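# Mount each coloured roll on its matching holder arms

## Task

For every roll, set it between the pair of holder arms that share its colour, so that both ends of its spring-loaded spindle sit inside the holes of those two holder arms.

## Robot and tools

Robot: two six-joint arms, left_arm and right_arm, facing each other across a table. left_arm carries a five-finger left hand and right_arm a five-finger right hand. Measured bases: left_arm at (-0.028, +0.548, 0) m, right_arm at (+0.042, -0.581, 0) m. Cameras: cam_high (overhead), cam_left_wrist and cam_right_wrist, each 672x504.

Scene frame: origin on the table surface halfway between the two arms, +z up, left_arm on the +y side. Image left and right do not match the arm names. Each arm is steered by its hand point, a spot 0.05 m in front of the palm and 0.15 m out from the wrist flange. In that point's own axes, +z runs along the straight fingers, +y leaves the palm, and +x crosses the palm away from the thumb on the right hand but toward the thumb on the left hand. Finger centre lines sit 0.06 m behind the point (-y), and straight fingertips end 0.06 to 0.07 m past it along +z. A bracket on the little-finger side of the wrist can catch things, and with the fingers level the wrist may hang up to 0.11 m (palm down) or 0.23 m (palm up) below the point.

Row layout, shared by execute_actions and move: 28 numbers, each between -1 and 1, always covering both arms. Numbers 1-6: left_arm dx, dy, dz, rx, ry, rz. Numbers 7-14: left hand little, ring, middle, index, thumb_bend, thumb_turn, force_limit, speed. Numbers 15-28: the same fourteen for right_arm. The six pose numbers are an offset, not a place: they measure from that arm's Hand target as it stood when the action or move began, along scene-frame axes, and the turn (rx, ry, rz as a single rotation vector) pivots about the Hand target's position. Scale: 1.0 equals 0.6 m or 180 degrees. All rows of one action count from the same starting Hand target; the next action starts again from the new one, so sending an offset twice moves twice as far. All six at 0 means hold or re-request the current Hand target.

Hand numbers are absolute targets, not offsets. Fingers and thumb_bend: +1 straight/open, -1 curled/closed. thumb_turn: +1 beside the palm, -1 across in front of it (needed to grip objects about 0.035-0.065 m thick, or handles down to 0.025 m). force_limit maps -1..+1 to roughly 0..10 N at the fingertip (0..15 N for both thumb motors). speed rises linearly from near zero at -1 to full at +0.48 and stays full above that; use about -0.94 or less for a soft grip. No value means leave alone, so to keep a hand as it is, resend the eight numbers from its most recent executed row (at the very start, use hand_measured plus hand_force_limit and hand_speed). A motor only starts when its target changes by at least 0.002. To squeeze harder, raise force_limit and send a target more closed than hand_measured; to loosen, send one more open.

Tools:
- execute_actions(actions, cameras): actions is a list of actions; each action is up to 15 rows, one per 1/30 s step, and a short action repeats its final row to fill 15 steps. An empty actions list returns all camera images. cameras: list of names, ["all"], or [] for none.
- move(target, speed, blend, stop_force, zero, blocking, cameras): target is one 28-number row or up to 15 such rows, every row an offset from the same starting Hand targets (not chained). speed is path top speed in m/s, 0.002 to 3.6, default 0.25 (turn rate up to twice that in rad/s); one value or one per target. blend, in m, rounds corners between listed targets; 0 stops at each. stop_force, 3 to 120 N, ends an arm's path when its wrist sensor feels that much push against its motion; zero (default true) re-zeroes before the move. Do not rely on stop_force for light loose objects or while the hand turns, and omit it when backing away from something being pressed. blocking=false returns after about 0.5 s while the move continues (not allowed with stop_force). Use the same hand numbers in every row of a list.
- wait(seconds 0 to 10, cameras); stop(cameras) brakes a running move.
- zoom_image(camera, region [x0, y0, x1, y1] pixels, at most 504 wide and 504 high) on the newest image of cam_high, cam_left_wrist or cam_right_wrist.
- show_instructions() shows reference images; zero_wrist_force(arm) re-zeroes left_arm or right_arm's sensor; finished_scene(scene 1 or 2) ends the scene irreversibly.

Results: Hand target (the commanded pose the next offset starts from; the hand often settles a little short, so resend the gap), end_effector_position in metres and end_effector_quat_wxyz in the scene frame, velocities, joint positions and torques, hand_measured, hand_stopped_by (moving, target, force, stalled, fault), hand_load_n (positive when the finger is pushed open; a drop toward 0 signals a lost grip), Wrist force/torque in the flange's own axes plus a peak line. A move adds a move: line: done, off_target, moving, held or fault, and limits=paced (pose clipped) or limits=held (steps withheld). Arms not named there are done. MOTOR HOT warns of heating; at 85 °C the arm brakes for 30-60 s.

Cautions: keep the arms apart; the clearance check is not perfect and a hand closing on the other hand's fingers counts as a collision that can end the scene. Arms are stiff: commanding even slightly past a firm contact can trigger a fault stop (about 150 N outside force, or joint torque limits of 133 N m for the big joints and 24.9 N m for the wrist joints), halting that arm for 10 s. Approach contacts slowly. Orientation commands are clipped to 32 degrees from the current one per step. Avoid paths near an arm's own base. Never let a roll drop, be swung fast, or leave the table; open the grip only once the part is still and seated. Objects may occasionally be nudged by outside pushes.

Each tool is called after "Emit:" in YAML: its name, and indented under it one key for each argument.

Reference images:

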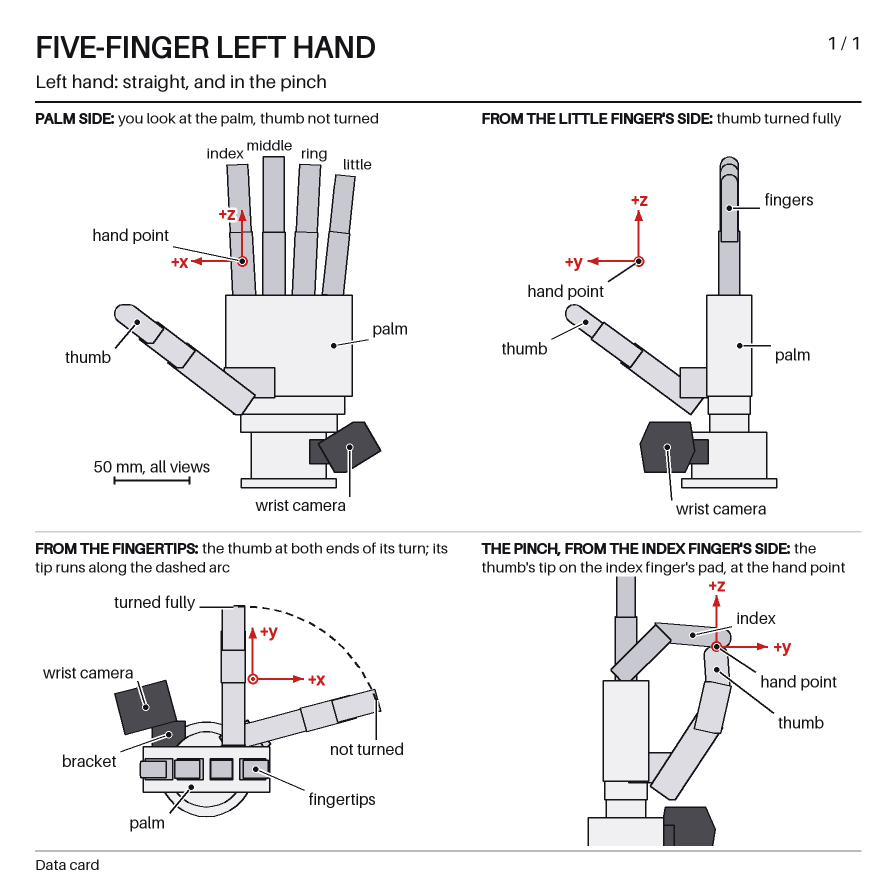

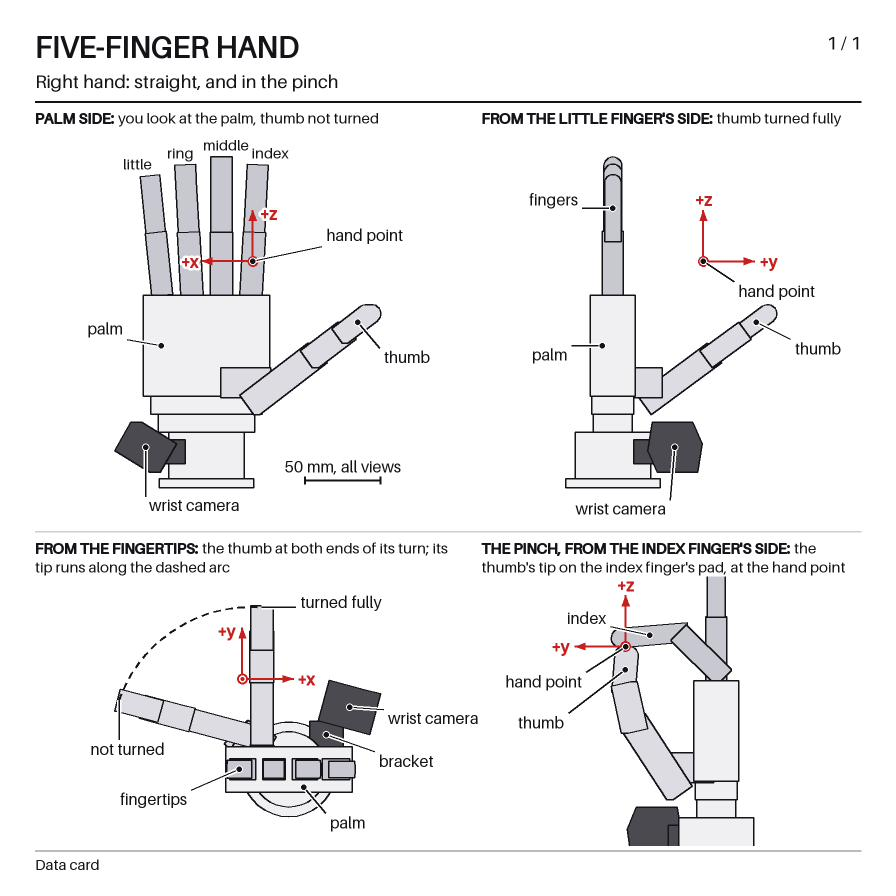

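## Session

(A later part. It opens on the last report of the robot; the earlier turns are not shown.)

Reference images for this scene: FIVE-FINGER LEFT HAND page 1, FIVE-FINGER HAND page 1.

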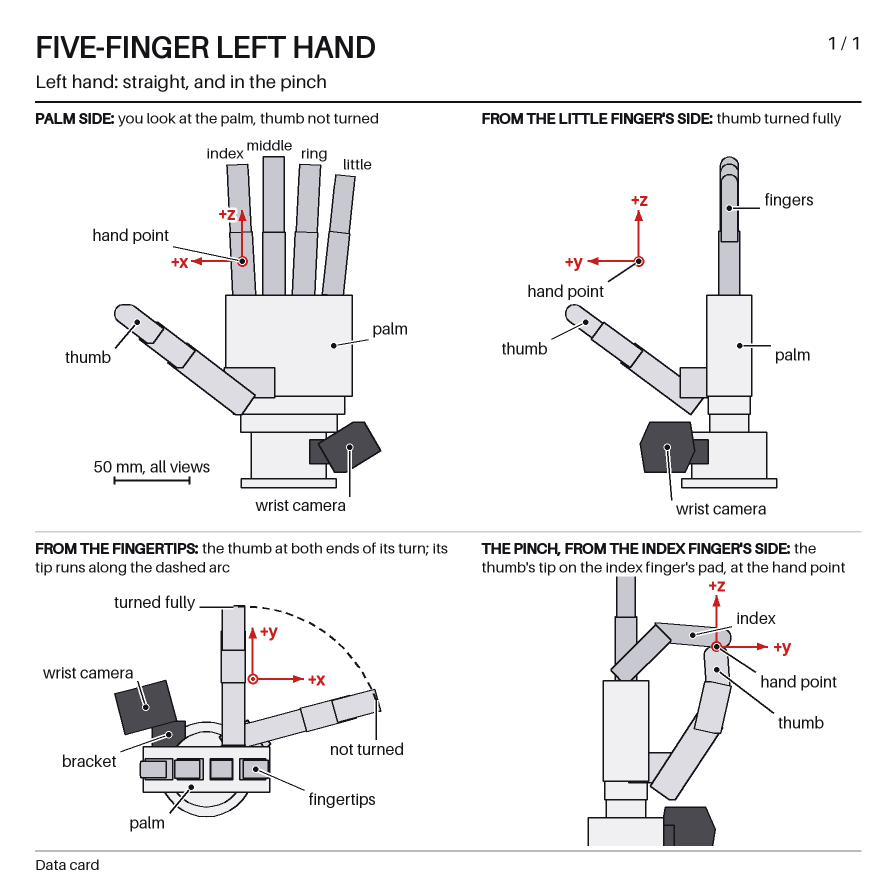

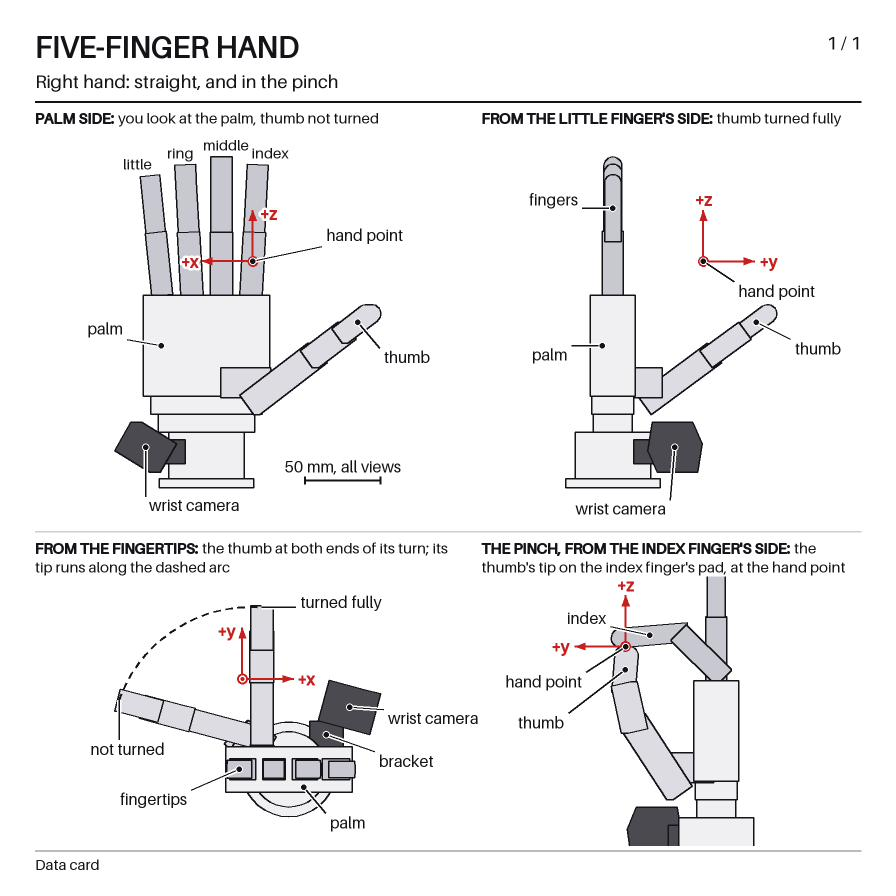

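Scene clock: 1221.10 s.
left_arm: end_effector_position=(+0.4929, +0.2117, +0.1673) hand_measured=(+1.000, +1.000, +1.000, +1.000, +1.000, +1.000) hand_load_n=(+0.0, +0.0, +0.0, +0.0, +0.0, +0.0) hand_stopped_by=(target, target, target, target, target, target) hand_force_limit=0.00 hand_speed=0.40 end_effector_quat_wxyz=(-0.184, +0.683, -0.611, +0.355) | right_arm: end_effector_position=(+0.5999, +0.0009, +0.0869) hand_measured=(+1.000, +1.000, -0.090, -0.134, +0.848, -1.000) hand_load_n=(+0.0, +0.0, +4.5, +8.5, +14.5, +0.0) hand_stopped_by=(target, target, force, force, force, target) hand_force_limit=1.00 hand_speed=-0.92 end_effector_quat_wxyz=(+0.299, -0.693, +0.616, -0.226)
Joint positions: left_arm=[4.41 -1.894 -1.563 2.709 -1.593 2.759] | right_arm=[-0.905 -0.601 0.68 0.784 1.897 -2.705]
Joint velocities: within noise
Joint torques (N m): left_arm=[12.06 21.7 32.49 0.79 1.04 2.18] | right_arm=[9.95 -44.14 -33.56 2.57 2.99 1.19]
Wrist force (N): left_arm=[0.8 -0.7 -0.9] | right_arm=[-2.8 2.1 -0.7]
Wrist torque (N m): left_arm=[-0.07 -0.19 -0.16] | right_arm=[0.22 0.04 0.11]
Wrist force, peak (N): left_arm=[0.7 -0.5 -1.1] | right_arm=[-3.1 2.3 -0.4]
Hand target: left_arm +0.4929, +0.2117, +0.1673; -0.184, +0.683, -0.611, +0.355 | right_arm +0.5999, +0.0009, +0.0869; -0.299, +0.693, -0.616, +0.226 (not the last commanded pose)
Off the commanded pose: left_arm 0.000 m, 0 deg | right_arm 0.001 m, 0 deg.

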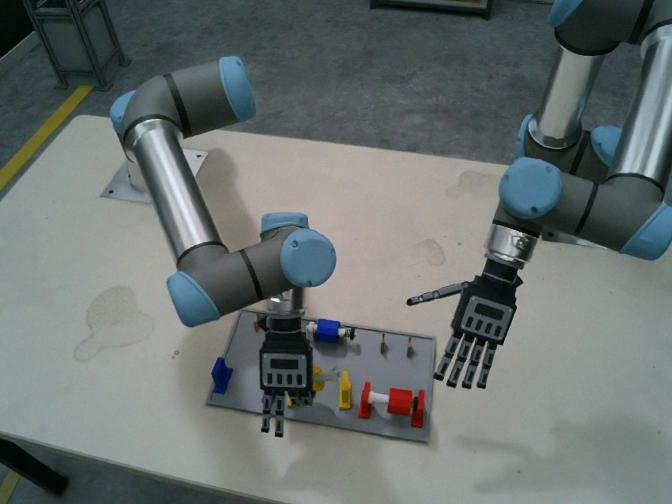

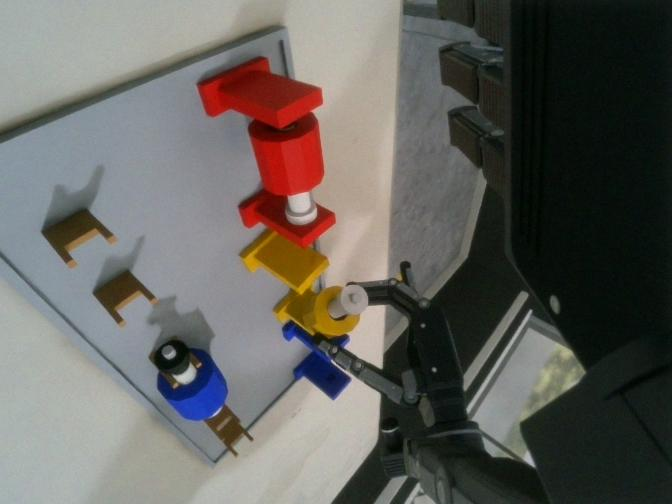

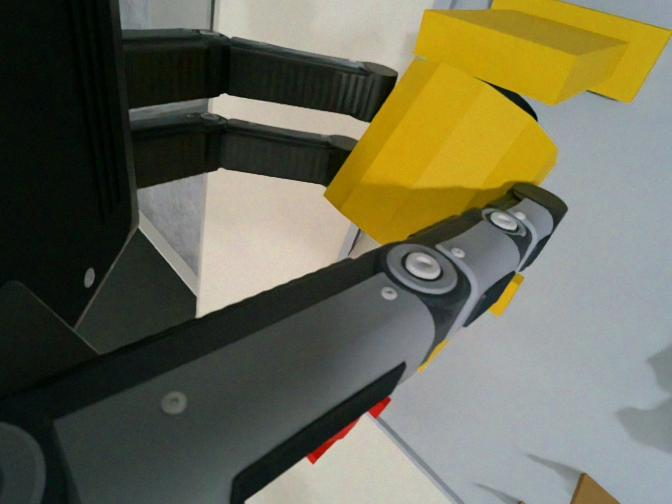

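Emit:
move:
  target: [0,0,0,0,0,0,1,1,1,1,1,1,0,0.4,-0.0067,-0.0009,0,0,0,0,1,1,-0.65,-0.65,-0.3,-1,1.0,-0.92]
  speed: 0.01
  stop_force: 3
  cameras: ["cam_right_wrist"]

Emit:
zoom_image:
  camera: "cam_right_wrist"
  region: [400, 0, 672, 204]

Scene clock: 1224.07 s.
left_arm: end_effector_position=(+0.4929, +0.2117, +0.1673) hand_measured=(+1.000, +1.000, +1.000, +1.000, +1.000, +1.000) hand_load_n=(+0.0, +0.0, +0.0, +0.0, +0.0, -0.5) hand_stopped_by=(target, target, target, target, target, target) hand_force_limit=0.00 hand_speed=0.40 end_effector_quat_wxyz=(-0.184, +0.683, -0.611, +0.355) | right_arm: end_effector_position=(+0.5958, +0.0004, +0.0869) hand_measured=(+1.000, +1.000, -0.090, -0.134, +0.848, -1.000) hand_load_n=(+0.0, +0.0, +6.0, +8.0, +14.0, -1.0) hand_stopped_by=(target, target, force, force, force, target) hand_force_limit=1.00 hand_speed=-0.92 end_effector_quat_wxyz=(+0.299, -0.693, +0.616, -0.226)
Joint positions: left_arm=[4.41 -1.894 -1.563 2.709 -1.593 2.759] | right_arm=[-0.902 -0.612 0.701 0.775 1.899 -2.703]
Joint torques (N m): left_arm=[12.38 20.97 31.87 0.75 1.07 2.28] | right_arm=[11.89 -61.27 -5.96 -0.13 3.27 1.42]
Wrist force (N): left_arm=[0.6 -0.5 -0.9] | right_arm=[-4.0 0.9 0.4]
Wrist torque (N m): left_arm=[-0.04 -0.16 -0.17] | right_arm=[0.28 0.05 -0.08]
Wrist force, peak (N): left_arm=[1.0 -0.6 -1.2] | right_arm=[-4.1 0.6 0.7]
Hand target: left_arm +0.4929, +0.2117, +0.1673; -0.184, +0.683, -0.611, +0.355 | right_arm +0.5958, +0.0004, +0.0869; -0.299, +0.693, -0.616, +0.226
Off the commanded pose: left_arm 0.000 m, 0 deg | right_arm 0.000 m, 0 deg.
move: done
Images, in order (width x height): cam_right_wrist 672x504.

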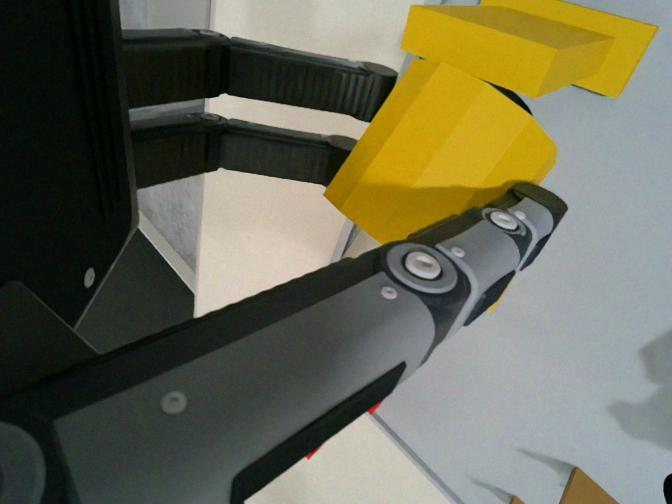

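Scaled by 1.853 from the camera's 672x504 image, which has a finer 960x720 frame.

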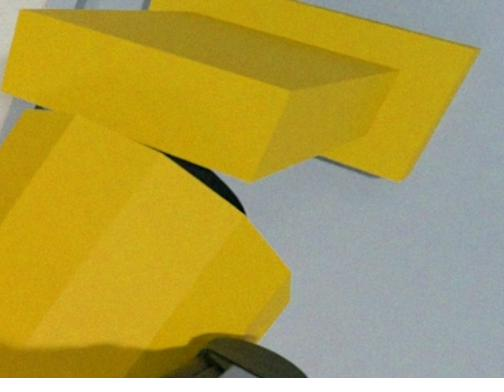

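Emit:
move:
  target: [0,0,0,0,0,0,1,1,1,1,1,1,0,0.4,-0.003,0.02,0.0083,0,0,0,1,1,-0.65,-0.65,-0.3,-1,1.0,-0.92]
  speed: 0.03
  cameras: ["cam_high","cam_left_wrist","cam_right_wrist"]

Emit:
zoom_image:
  camera: "cam_left_wrist"
  region: [240, 220, 400, 380]

Emit:
zoom_image:
  camera: "cam_right_wrist"
  region: [300, 0, 640, 255]

Emit:
zoom_image:
  camera: "cam_high"
  region: [265, 330, 365, 430]

Scene clock: 1226.77 s.
left_arm: end_effector_position=(+0.4929, +0.2117, +0.1673) hand_measured=(+1.000, +1.000, +1.000, +1.000, +1.000, +1.000) hand_load_n=(+0.0, +0.0, +0.0, +0.0, +0.0, -0.5) hand_stopped_by=(target, target, target, target, target, target) hand_force_limit=0.00 hand_speed=0.40 end_effector_quat_wxyz=(-0.184, +0.683, -0.611, +0.355) | right_arm: end_effector_position=(+0.5940, +0.0123, +0.0919) hand_measured=(+1.000, +1.000, -0.090, -0.134, +0.848, -1.000) hand_load_n=(+0.0, +0.0, +5.5, +8.0, +14.5, -1.5) hand_stopped_by=(target, target, force, force, force, target) hand_force_limit=1.00 hand_speed=-0.92 end_effector_quat_wxyz=(+0.299, -0.693, +0.616, -0.226)
Joint positions: left_arm=[4.41 -1.894 -1.563 2.709 -1.593 2.759] | right_arm=[-0.886 -0.581 0.63 0.819 1.909 -2.69]
Joint torques (N m): left_arm=[11.69 21.61 31.56 0.68 1.07 2.18] | right_arm=[12.42 -45.23 -33.75 2.42 2.32 1.24]
Wrist force (N): left_arm=[0.8 -0.7 -1.0] | right_arm=[-0.1 1.9 0.1]
Wrist torque (N m): left_arm=[-0.06 -0.20 -0.15] | right_arm=[0.23 -0.01 -0.08]
Wrist force, peak (N): left_arm=[1.0 -0.7 -1.0] | right_arm=[-4.2 0.7 0.8]
Hand target: left_arm +0.4929, +0.2117, +0.1673; -0.184, +0.683, -0.611, +0.355 | right_arm +0.5940, +0.0124, +0.0919; -0.299, +0.693, -0.616, +0.226
Off the commanded pose: left_arm 0.000 m, 0 deg | right_arm 0.000 m, 0 deg.
move: done

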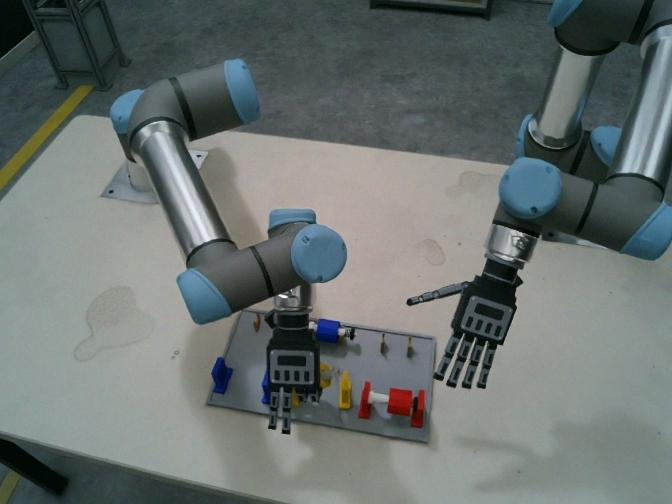

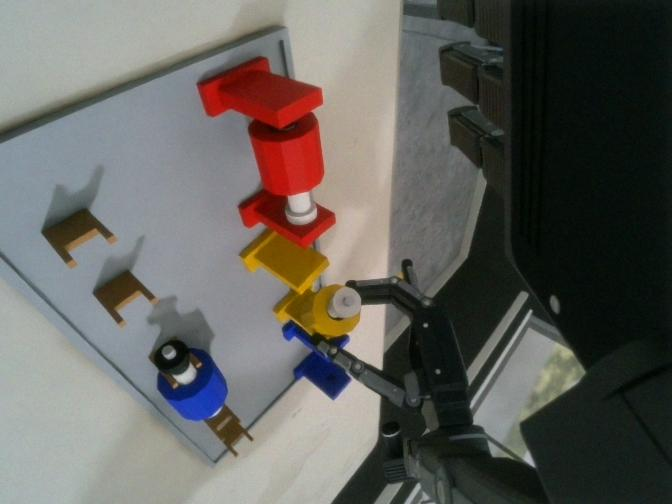

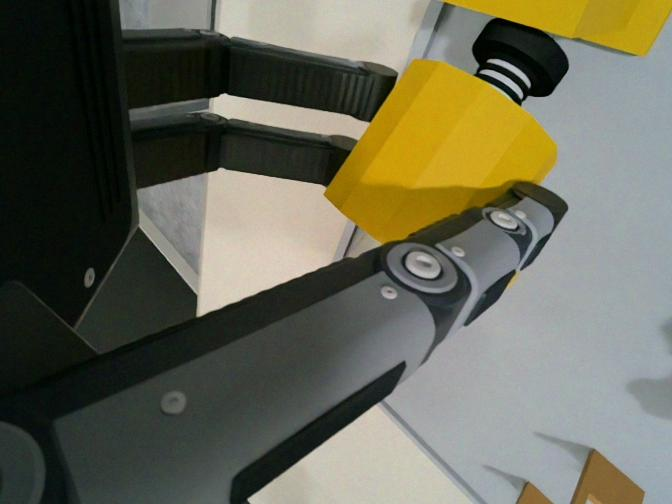

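Scaled by 3.150 from the camera's 672x504 image, which has a finer 960x720 frame.

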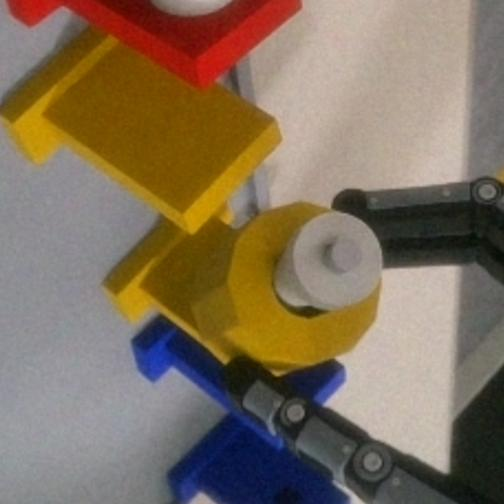

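Scaled by 1.482 from the camera's 672x504 image, which has a finer 960x720 frame.

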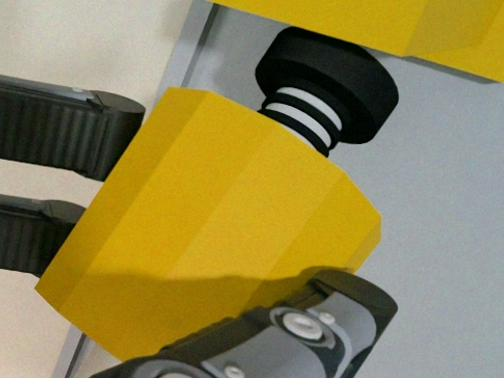

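Scaled by 5.040 from the camera's 672x504 image, which has a finer 960x720 frame.

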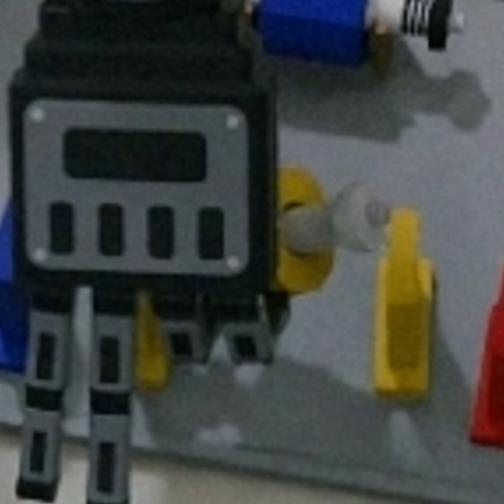

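Emit:
execute_actions:
  actions:
    - [[0,0,0,0,0,0,1,1,1,1,1,1,0,0.4,0,0,0,0,0,0,1,1,-0.72,-0.7,-0.35,-1,1.0,-0.9]]

Emit:
wait:
  seconds: 1.5

Scene clock: 1228.03 s.
left_arm: end_effector_position=(+0.4929, +0.2117, +0.1673) hand_measured=(+1.000, +1.000, +1.000, +1.000, +1.000, +1.000) hand_load_n=(+0.0, +0.0, +0.0, +0.0, +0.0, +0.0) hand_stopped_by=(target, target, target, target, target, target) hand_force_limit=0.00 hand_speed=0.40 end_effector_quat_wxyz=(-0.184, +0.683, -0.611, +0.355) | right_arm: end_effector_position=(+0.5940, +0.0124, +0.0919) hand_measured=(+1.000, +1.000, -0.116, -0.158, +0.854, -1.000) hand_load_n=(+0.0, +0.0, +10.5, +10.0, +21.0, -1.0) hand_stopped_by=(target, target, force, force, force, target) hand_force_limit=1.00 hand_speed=-0.90 end_effector_quat_wxyz=(+0.299, -0.693, +0.616, -0.226)
Joint positions: left_arm=[4.41 -1.894 -1.563 2.709 -1.593 2.759] | right_arm=[-0.886 -0.58 0.629 0.819 1.909 -2.69]
Joint torques (N m): left_arm=[12.04 21.24 31.91 0.78 1.15 2.06] | right_arm=[13.79 -44.03 -33.13 2.58 2.71 1.79]
Wrist force (N): left_arm=[0.8 -0.4 -0.9] | right_arm=[-0.2 1.8 0.2]
Wrist torque (N m): left_arm=[-0.02 -0.20 -0.16] | right_arm=[0.21 0.00 -0.09]
Wrist force, peak (N): left_arm=[0.9 -0.6 -1.1] | right_arm=[-0.3 2.3 0.4]
Hand target: left_arm +0.4929, +0.2117, +0.1673; -0.184, +0.683, -0.611, +0.355 | right_arm +0.5940, +0.0124, +0.0919; -0.299, +0.693, -0.616, +0.226
Off the commanded pose: left_arm 0.000 m, 0 deg | right_arm 0.000 m, 0 deg.
Step readings (end_effector_position of left_arm | right_arm):
0: (+0.4929, +0.2117, +0.1673) | (+0.5940, +0.0124, +0.0919)
1: (+0.4929, +0.2117, +0.1673) | (+0.5940, +0.0124, +0.0919)
2: (+0.4929, +0.2117, +0.1673) | (+0.5940, +0.0124, +0.0919)
4: (+0.4929, +0.2117, +0.1673) | (+0.5940, +0.0124, +0.0919)
8: (+0.4929, +0.2117, +0.1673) | (+0.5940, +0.0124, +0.0919)
15: (+0.4929, +0.2117, +0.1673) | (+0.5940, +0.0124, +0.0919)

Scene clock: 1229.53 s.
left_arm: end_effector_position=(+0.4929, +0.2117, +0.1673) hand_measured=(+1.000, +1.000, +1.000, +1.000, +1.000, +1.000) hand_load_n=(+0.0, +0.0, +0.0, +0.0, -0.5, -0.5) hand_stopped_by=(target, target, target, target, target, target) hand_force_limit=0.00 hand_speed=0.40 end_effector_quat_wxyz=(-0.184, +0.683, -0.611, +0.355) | right_arm: end_effector_position=(+0.5940, +0.0124, +0.0919) hand_measured=(+1.000, +1.000, -0.116, -0.158, +0.854, -1.000) hand_load_n=(+0.0, +0.0, +10.0, +10.0, +20.5, -1.0) hand_stopped_by=(target, target, force, force, force, target) hand_force_limit=1.00 hand_speed=-0.90 end_effector_quat_wxyz=(+0.299, -0.693, +0.616, -0.226)
Joint positions: left_arm=[4.41 -1.894 -1.563 2.709 -1.593 2.759] | right_arm=[-0.886 -0.58 0.629 0.819 1.909 -2.69]
Joint torques (N m): left_arm=[11.98 20.54 31.38 0.76 1.01 2.16] | right_arm=[12.92 -44.16 -33.89 2.33 2.48 1.52]
Wrist force (N): left_arm=[0.8 -0.5 -1.0] | right_arm=[-0.4 2.0 0.1]
Wrist torque (N m): left_arm=[-0.04 -0.20 -0.16] | right_arm=[0.24 0.02 -0.09]
Wrist force, peak (N): left_arm=[0.8 -0.5 -1.2] | right_arm=[-0.3 2.3 0.2]
Hand target: left_arm +0.4929, +0.2117, +0.1673; -0.184, +0.683, -0.611, +0.355 | right_arm +0.5940, +0.0124, +0.0919; -0.299, +0.693, -0.616, +0.226
Off the commanded pose: left_arm 0.000 m, 0 deg | right_arm 0.000 m, 0 deg.
wait: 1.50 s; at rest by 0.17 s

Emit:
move:
  target: [0,0,0,0,0,0,1,1,1,1,1,1,0,0.4,-0.0008,0.0067,-0.0118,-0.0413,-0.0057,0,1,1,-0.72,-0.7,-0.35,-1,1.0,-0.9]
  speed: 0.03
  cameras: ["cam_high","cam_left_wrist","cam_right_wrist"]

Emit:
zoom_image:
  camera: "cam_left_wrist"
  region: [240, 220, 400, 380]

Emit:
zoom_image:
  camera: "cam_right_wrist"
  region: [300, 0, 640, 255]

Emit:
zoom_image:
  camera: "cam_high"
  region: [265, 330, 365, 430]

Scene clock: 1232.53 s.
left_arm: end_effector_position=(+0.4929, +0.2117, +0.1673) hand_measured=(+1.000, +1.000, +1.000, +1.000, +1.000, +1.000) hand_load_n=(+0.0, +0.0, +0.0, +0.0, +0.0, +0.0) hand_stopped_by=(target, target, target, target, target, target) hand_force_limit=0.00 hand_speed=0.40 end_effector_quat_wxyz=(-0.184, +0.683, -0.611, +0.355) | right_arm: end_effector_position=(+0.5935, +0.0164, +0.0848) hand_measured=(+1.000, +1.000, -0.116, -0.158, +0.854, -1.000) hand_load_n=(+0.0, +0.0, +10.5, +10.0, +20.5, -1.0) hand_stopped_by=(target, target, force, force, force, target) hand_force_limit=1.00 hand_speed=-0.90 end_effector_quat_wxyz=(+0.258, -0.709, +0.597, -0.272)
Joint positions: left_arm=[4.41 -1.894 -1.563 2.709 -1.593 2.759] | right_arm=[-0.845 -0.451 0.397 0.978 2.02 -2.73]
Joint torques (N m): left_arm=[11.14 21.05 32.05 0.49 1.18 2.04] | right_arm=[14.13 -46.37 -32.8 2.37 3.01 -1.6]
Wrist force (N): left_arm=[0.6 -0.6 -1.0] | right_arm=[0.4 1.9 0.1]
Wrist torque (N m): left_arm=[-0.05 -0.18 -0.17] | right_arm=[0.28 -0.08 0.09]
Wrist force, peak (N): left_arm=[0.9 -0.6 -1.1] | right_arm=[-0.5 2.3 0.3]
Hand target: left_arm +0.4929, +0.2117, +0.1673; -0.184, +0.683, -0.611, +0.355 | right_arm +0.5936, +0.0164, +0.0848; -0.258, +0.709, -0.597, +0.272
Off the commanded pose: left_arm 0.000 m, 0 deg | right_arm 0.000 m, 0 deg.
move: done

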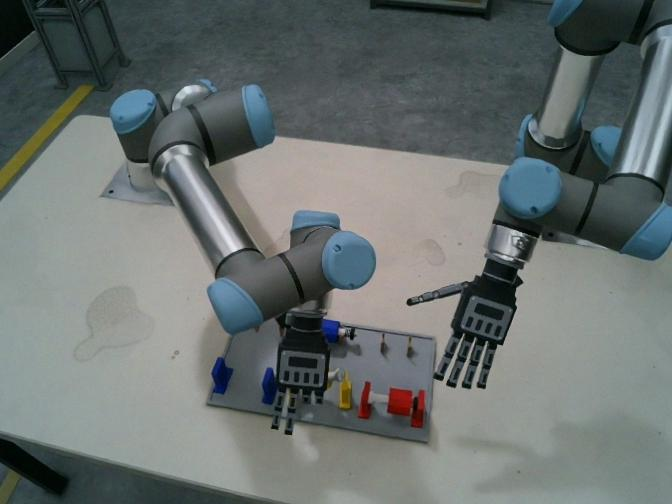

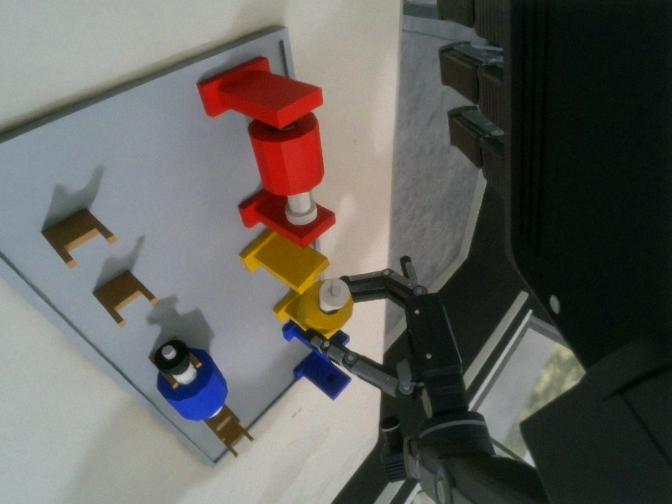

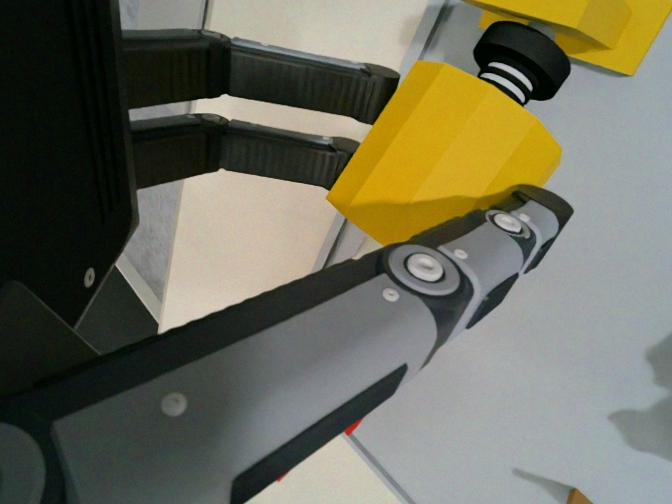

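Scaled by 3.150 from the camera's 672x504 image, which has a finer 960x720 frame.

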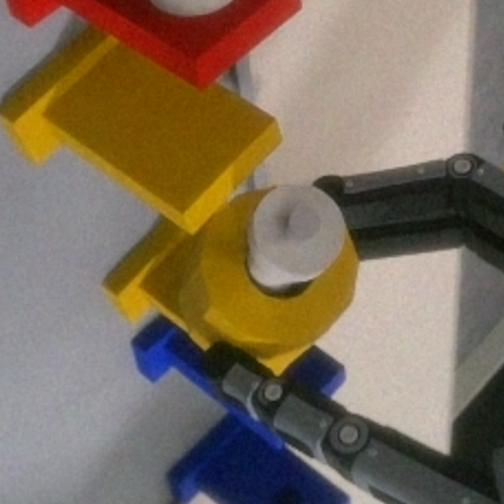

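Scaled by 1.482 from the camera's 672x504 image, which has a finer 960x720 frame.

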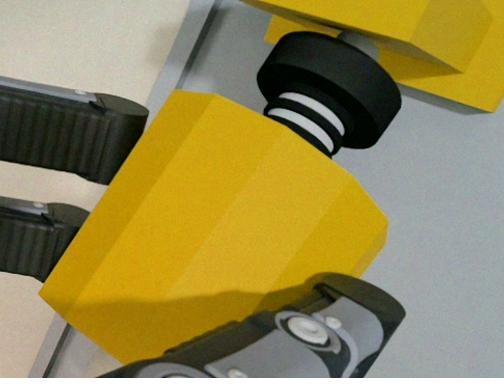

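Scaled by 5.040 from the camera's 672x504 image, which has a finer 960x720 frame.

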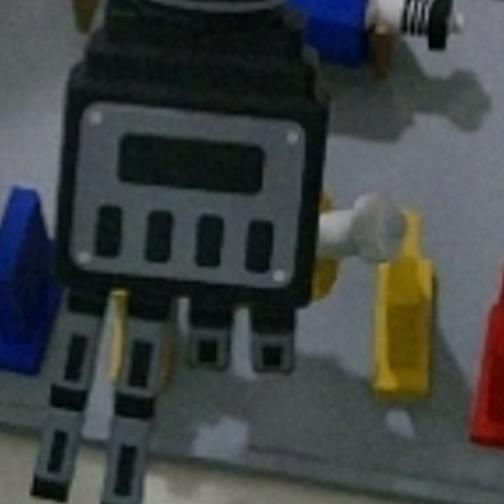

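Emit:
move:
  target:
    - [0,0,0,0,0,0,1,1,1,1,1,1,0,0.4,0.0033,0.0017,0.0050,0,0,0,1,1,-0.72,-0.7,-0.35,-1,1.0,-0.9]
    - [0,0,0,0,0,0,1,1,1,1,1,1,0,0.4,0.0067,-0.0230,-0.0045,0,0,0,1,1,-0.72,-0.7,-0.35,-1,1.0,-0.9]
  speed: 0.01
  stop_force: 2.5
  cameras: ["cam_high","cam_left_wrist","cam_right_wrist"]

Emit:
zoom_image:
  camera: "cam_left_wrist"
  region: [240, 220, 400, 380]

Emit:
zoom_image:
  camera: "cam_right_wrist"
  region: [300, 0, 640, 255]

stop_force must be a number from 3 to 120 (N); nothing of the call was run

Scaled by 3.150 from the camera's 672x504 image, which has a finer 960x720 frame.

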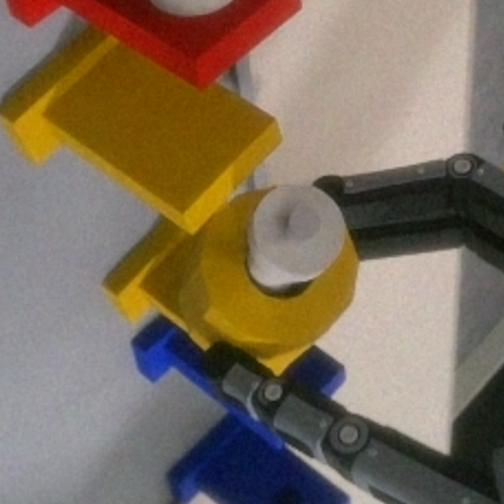

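Scaled by 1.482 from the camera's 672x504 image, which has a finer 960x720 frame.

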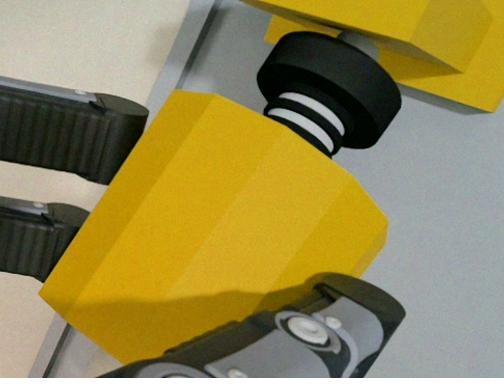

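Emit:
move:
  target:
    - [0,0,0,0,0,0,1,1,1,1,1,1,0,0.4,0.0033,0.0017,0.0050,0,0,0,1,1,-0.72,-0.7,-0.35,-1,1.0,-0.9]
    - [0,0,0,0,0,0,1,1,1,1,1,1,0,0.4,0.0067,-0.0230,-0.0045,0,0,0,1,1,-0.72,-0.7,-0.35,-1,1.0,-0.9]
  speed: 0.01
  stop_force: 3
  cameras: ["cam_high","cam_left_wrist","cam_right_wrist"]

Emit:
zoom_image:
  camera: "cam_left_wrist"
  region: [240, 220, 400, 380]

Emit:
zoom_image:
  camera: "cam_right_wrist"
  region: [300, 0, 640, 255]

Scene clock: 1239.63 s.
left_arm: end_effector_position=(+0.4929, +0.2117, +0.1673) hand_measured=(+1.000, +1.000, +1.000, +1.000, +1.000, +1.000) hand_load_n=(+0.0, +0.0, +0.0, +0.0, +0.0, -0.5) hand_stopped_by=(target, target, target, target, target, target) hand_force_limit=0.00 hand_speed=0.40 end_effector_quat_wxyz=(-0.184, +0.683, -0.611, +0.355) | right_arm: end_effector_position=(+0.5974, +0.0037, +0.0825) hand_measured=(+1.000, +1.000, -0.116, -0.158, +0.854, -1.000) hand_load_n=(+0.0, +0.0, +10.5, +10.0, +20.5, -0.5) hand_stopped_by=(target, target, force, force, force, target) hand_force_limit=1.00 hand_speed=-0.90 end_effector_quat_wxyz=(+0.258, -0.709, +0.597, -0.272)
Joint positions: left_arm=[4.41 -1.894 -1.563 2.709 -1.593 2.759] | right_arm=[-0.863 -0.495 0.489 0.924 2.01 -2.745]
Joint torques (N m): left_arm=[12.24 21.15 31.36 0.61 1.17 2.16] | right_arm=[10.87 -45.48 -34.34 3.03 3.15 1.14]
Wrist force (N): left_arm=[0.8 -0.6 -0.9] | right_arm=[-2.5 1.2 0.5]
Wrist torque (N m): left_arm=[-0.05 -0.20 -0.15] | right_arm=[0.27 0.01 0.15]
Wrist force, peak (N): left_arm=[0.7 -0.5 -1.3] | right_arm=[-4.5 0.1 0.1]
Hand target: left_arm +0.4929, +0.2117, +0.1673; -0.184, +0.683, -0.611, +0.355 | right_arm +0.5974, +0.0037, +0.0825; -0.258, +0.709, -0.597, +0.272 (not the last commanded pose)
Off the commanded pose: left_arm 0.000 m, 0 deg | right_arm 0.001 m, 0 deg.
move: contact (right_arm); path passed 1 of 2 targets

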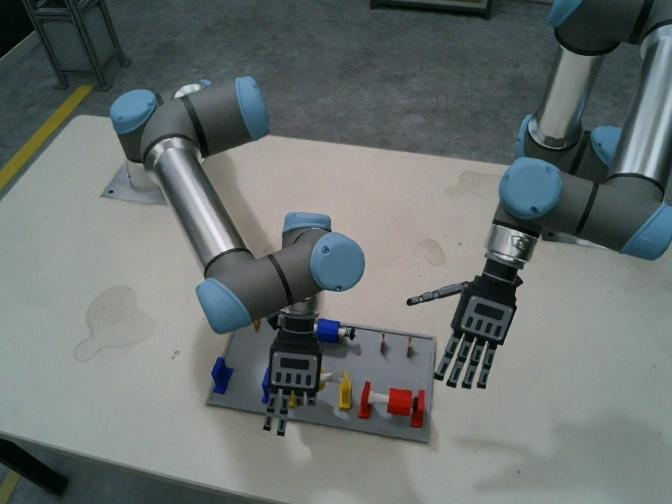

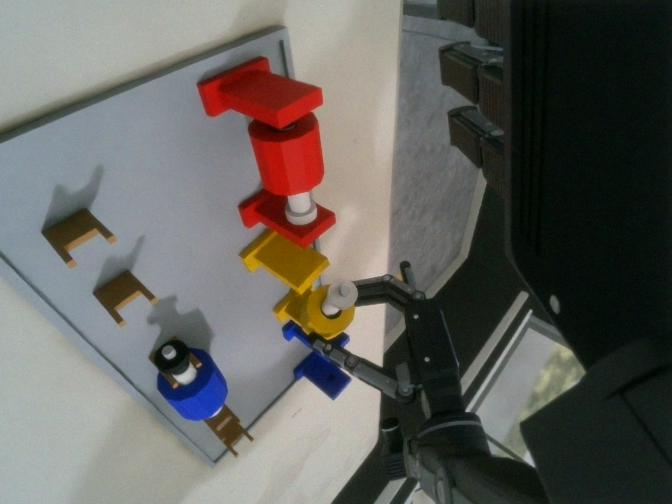

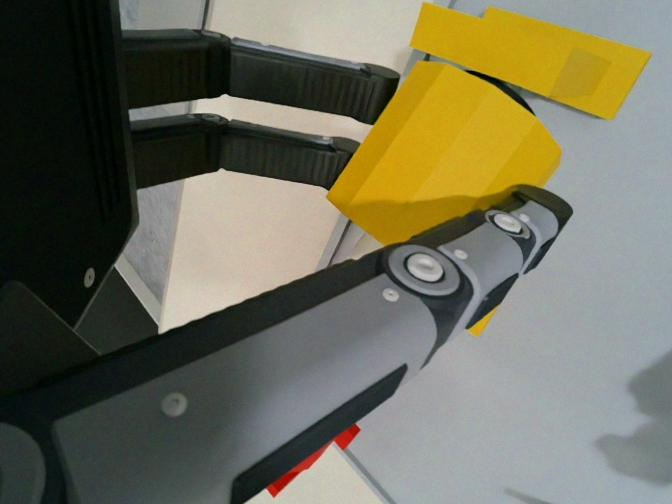

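Scaled by 3.150 from the camera's 672x504 image, which has a finer 960x720 frame.

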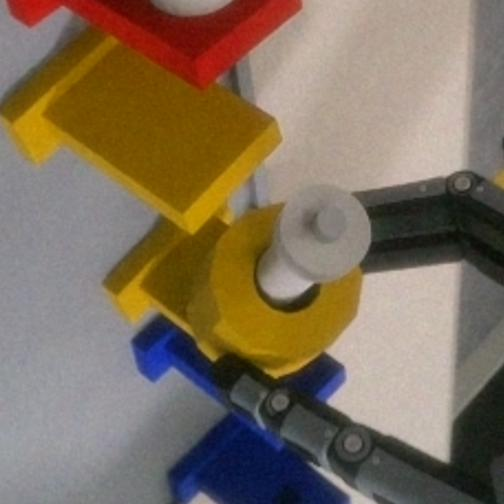

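Scaled by 1.482 from the camera's 672x504 image, which has a finer 960x720 frame.

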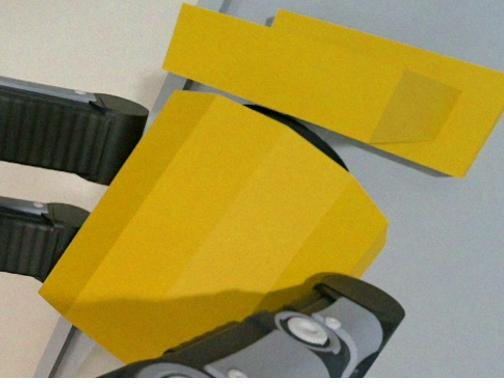

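Emit:
move:
  target:
    - [0,0,0,0,0,0,1,1,1,1,1,1,0,0.4,-0.0007,0.0050,0.0067,0,0,0,1,1,-0.72,-0.7,-0.35,-1,1.0,-0.9]
    - [0,0,0,0,0,0,1,1,1,1,1,1,0,0.4,0.0005,-0.0040,0.0067,0,0,0,1,1,-0.72,-0.7,-0.35,-1,1.0,-0.9]
  speed: 0.008
  stop_force: 3

Scene clock: 1242.37 s.
left_arm: end_effector_position=(+0.4929, +0.2117, +0.1673) hand_measured=(+1.000, +1.000, +1.000, +1.000, +1.000, +1.000) hand_load_n=(+0.0, +0.0, +0.0, +0.0, +0.0, -0.5) hand_stopped_by=(target, target, target, target, target, target) hand_force_limit=0.00 hand_speed=0.40 end_effector_quat_wxyz=(-0.184, +0.683, -0.611, +0.355) | right_arm: end_effector_position=(+0.5977, +0.0013, +0.0866) hand_measured=(+1.000, +1.000, -0.116, -0.158, +0.854, -1.000) hand_load_n=(+0.0, +0.0, +8.5, +10.5, +19.5, -0.5) hand_stopped_by=(target, target, force, force, force, target) hand_force_limit=1.00 hand_speed=-0.90 end_effector_quat_wxyz=(+0.258, -0.709, +0.597, -0.272)
Joint positions: left_arm=[4.41 -1.894 -1.563 2.709 -1.593 2.759] | right_arm=[-0.866 -0.504 0.496 0.925 2.008 -2.748]
Joint torques (N m): left_arm=[11.66 21.31 31.68 0.51 1.1 1.89] | right_arm=[-10.57 -60.83 -4.74 0.28 -0.98 -1.83]
Wrist force (N): left_arm=[0.9 -0.5 -1.0] | right_arm=[-3.8 0.2 -0.1]
Wrist torque (N m): left_arm=[-0.04 -0.21 -0.15] | right_arm=[0.22 -0.02 0.17]
Wrist force, peak (N): left_arm=[0.6 -0.7 -1.3] | right_arm=[-4.0 0.1 -0.2]
Hand target: left_arm +0.4929, +0.2117, +0.1673; -0.184, +0.683, -0.611, +0.355 | right_arm +0.5977, +0.0013, +0.0866; -0.258, +0.709, -0.597, +0.272
Off the commanded pose: left_arm 0.000 m, 0 deg | right_arm 0.000 m, 0 deg.
move: done

Emit:
move:
  target: [0,0,0,0,0,0,1,1,1,1,1,1,0,0.4,0.0058,0.0008,0,0,0,0,1,1,-0.72,-0.7,-0.35,-1,1.0,-0.9]
  speed: 0.006
  stop_force: 3
  cameras: ["cam_high","cam_left_wrist","cam_right_wrist"]

Emit:
zoom_image:
  camera: "cam_right_wrist"
  region: [300, 0, 640, 255]

Emit:
zoom_image:
  camera: "cam_left_wrist"
  region: [240, 220, 400, 380]

Scene clock: 1243.97 s.
left_arm: end_effector_position=(+0.4929, +0.2117, +0.1673) hand_measured=(+1.000, +1.000, +1.000, +1.000, +1.000, +1.000) hand_load_n=(+0.0, +0.5, -0.5, +0.0, +0.0, +0.0) hand_stopped_by=(target, target, target, target, target, target) hand_force_limit=0.00 hand_speed=0.40 end_effector_quat_wxyz=(-0.184, +0.683, -0.611, +0.355) | right_arm: end_effector_position=(+0.6012, +0.0018, +0.0866) hand_measured=(+1.000, +1.000, -0.116, -0.158, +0.854, -1.000) hand_load_n=(+0.0, +0.0, +7.5, +10.5, +19.0, -1.0) hand_stopped_by=(target, target, force, force, force, target) hand_force_limit=1.00 hand_speed=-0.90 end_effector_quat_wxyz=(+0.258, -0.709, +0.597, -0.272)
Joint positions: left_arm=[4.41 -1.894 -1.563 2.709 -1.593 2.759] | right_arm=[-0.868 -0.492 0.471 0.936 2.006 -2.75]
Joint torques (N m): left_arm=[11.8 20.82 31.19 0.52 1.22 2.05] | right_arm=[-10.78 -45.24 -35.11 2.8 -1.56 -1.66]
Wrist force (N): left_arm=[0.7 -0.5 -0.8] | right_arm=[-1.2 2.0 -0.2]
Wrist torque (N m): left_arm=[-0.04 -0.19 -0.16] | right_arm=[0.25 0.00 0.14]
Wrist force, peak (N): left_arm=[1.0 -0.5 -1.1] | right_arm=[-4.2 -0.3 -0.3]
Hand target: left_arm +0.4929, +0.2117, +0.1673; -0.184, +0.683, -0.611, +0.355 | right_arm +0.6012, +0.0018, +0.0866; -0.258, +0.709, -0.597, +0.272
Off the commanded pose: left_arm 0.000 m, 0 deg | right_arm 0.000 m, 0 deg.
move: done

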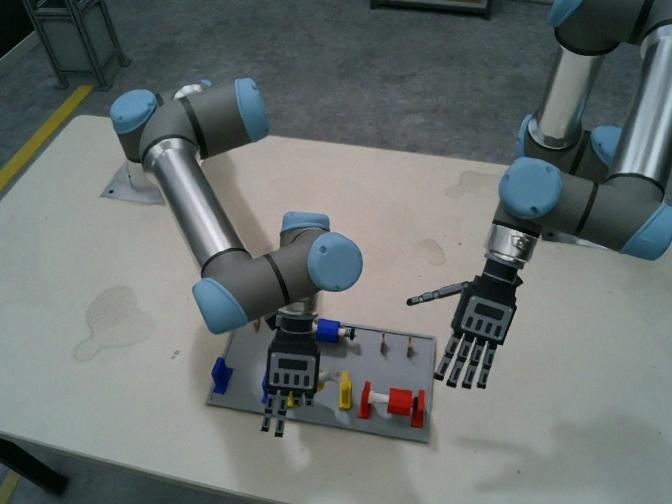

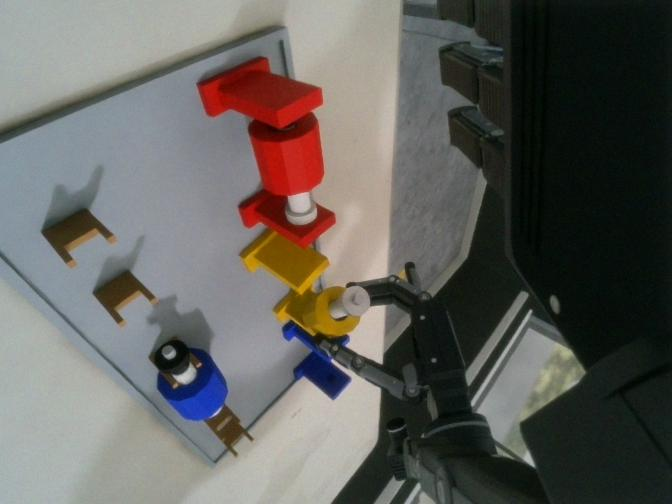

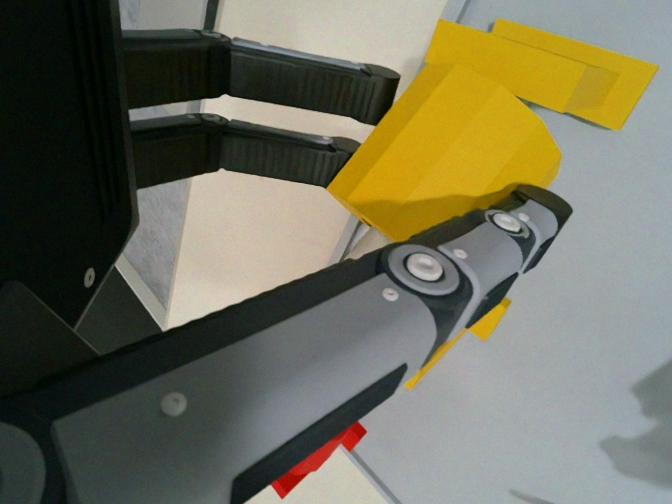

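Scaled by 1.482 from the camera's 672x504 image, which has a finer 960x720 frame.

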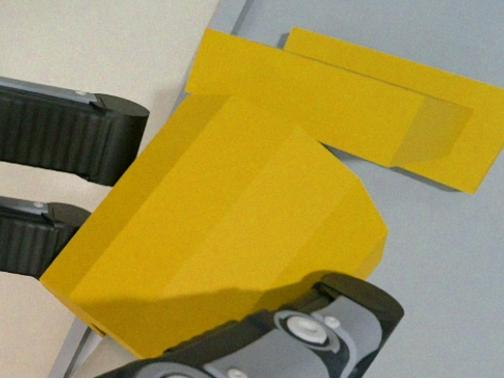

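Scaled by 3.150 from the camera's 672x504 image, which has a finer 960x720 frame.

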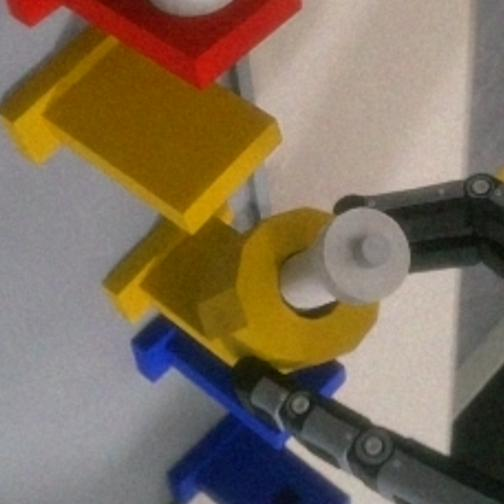

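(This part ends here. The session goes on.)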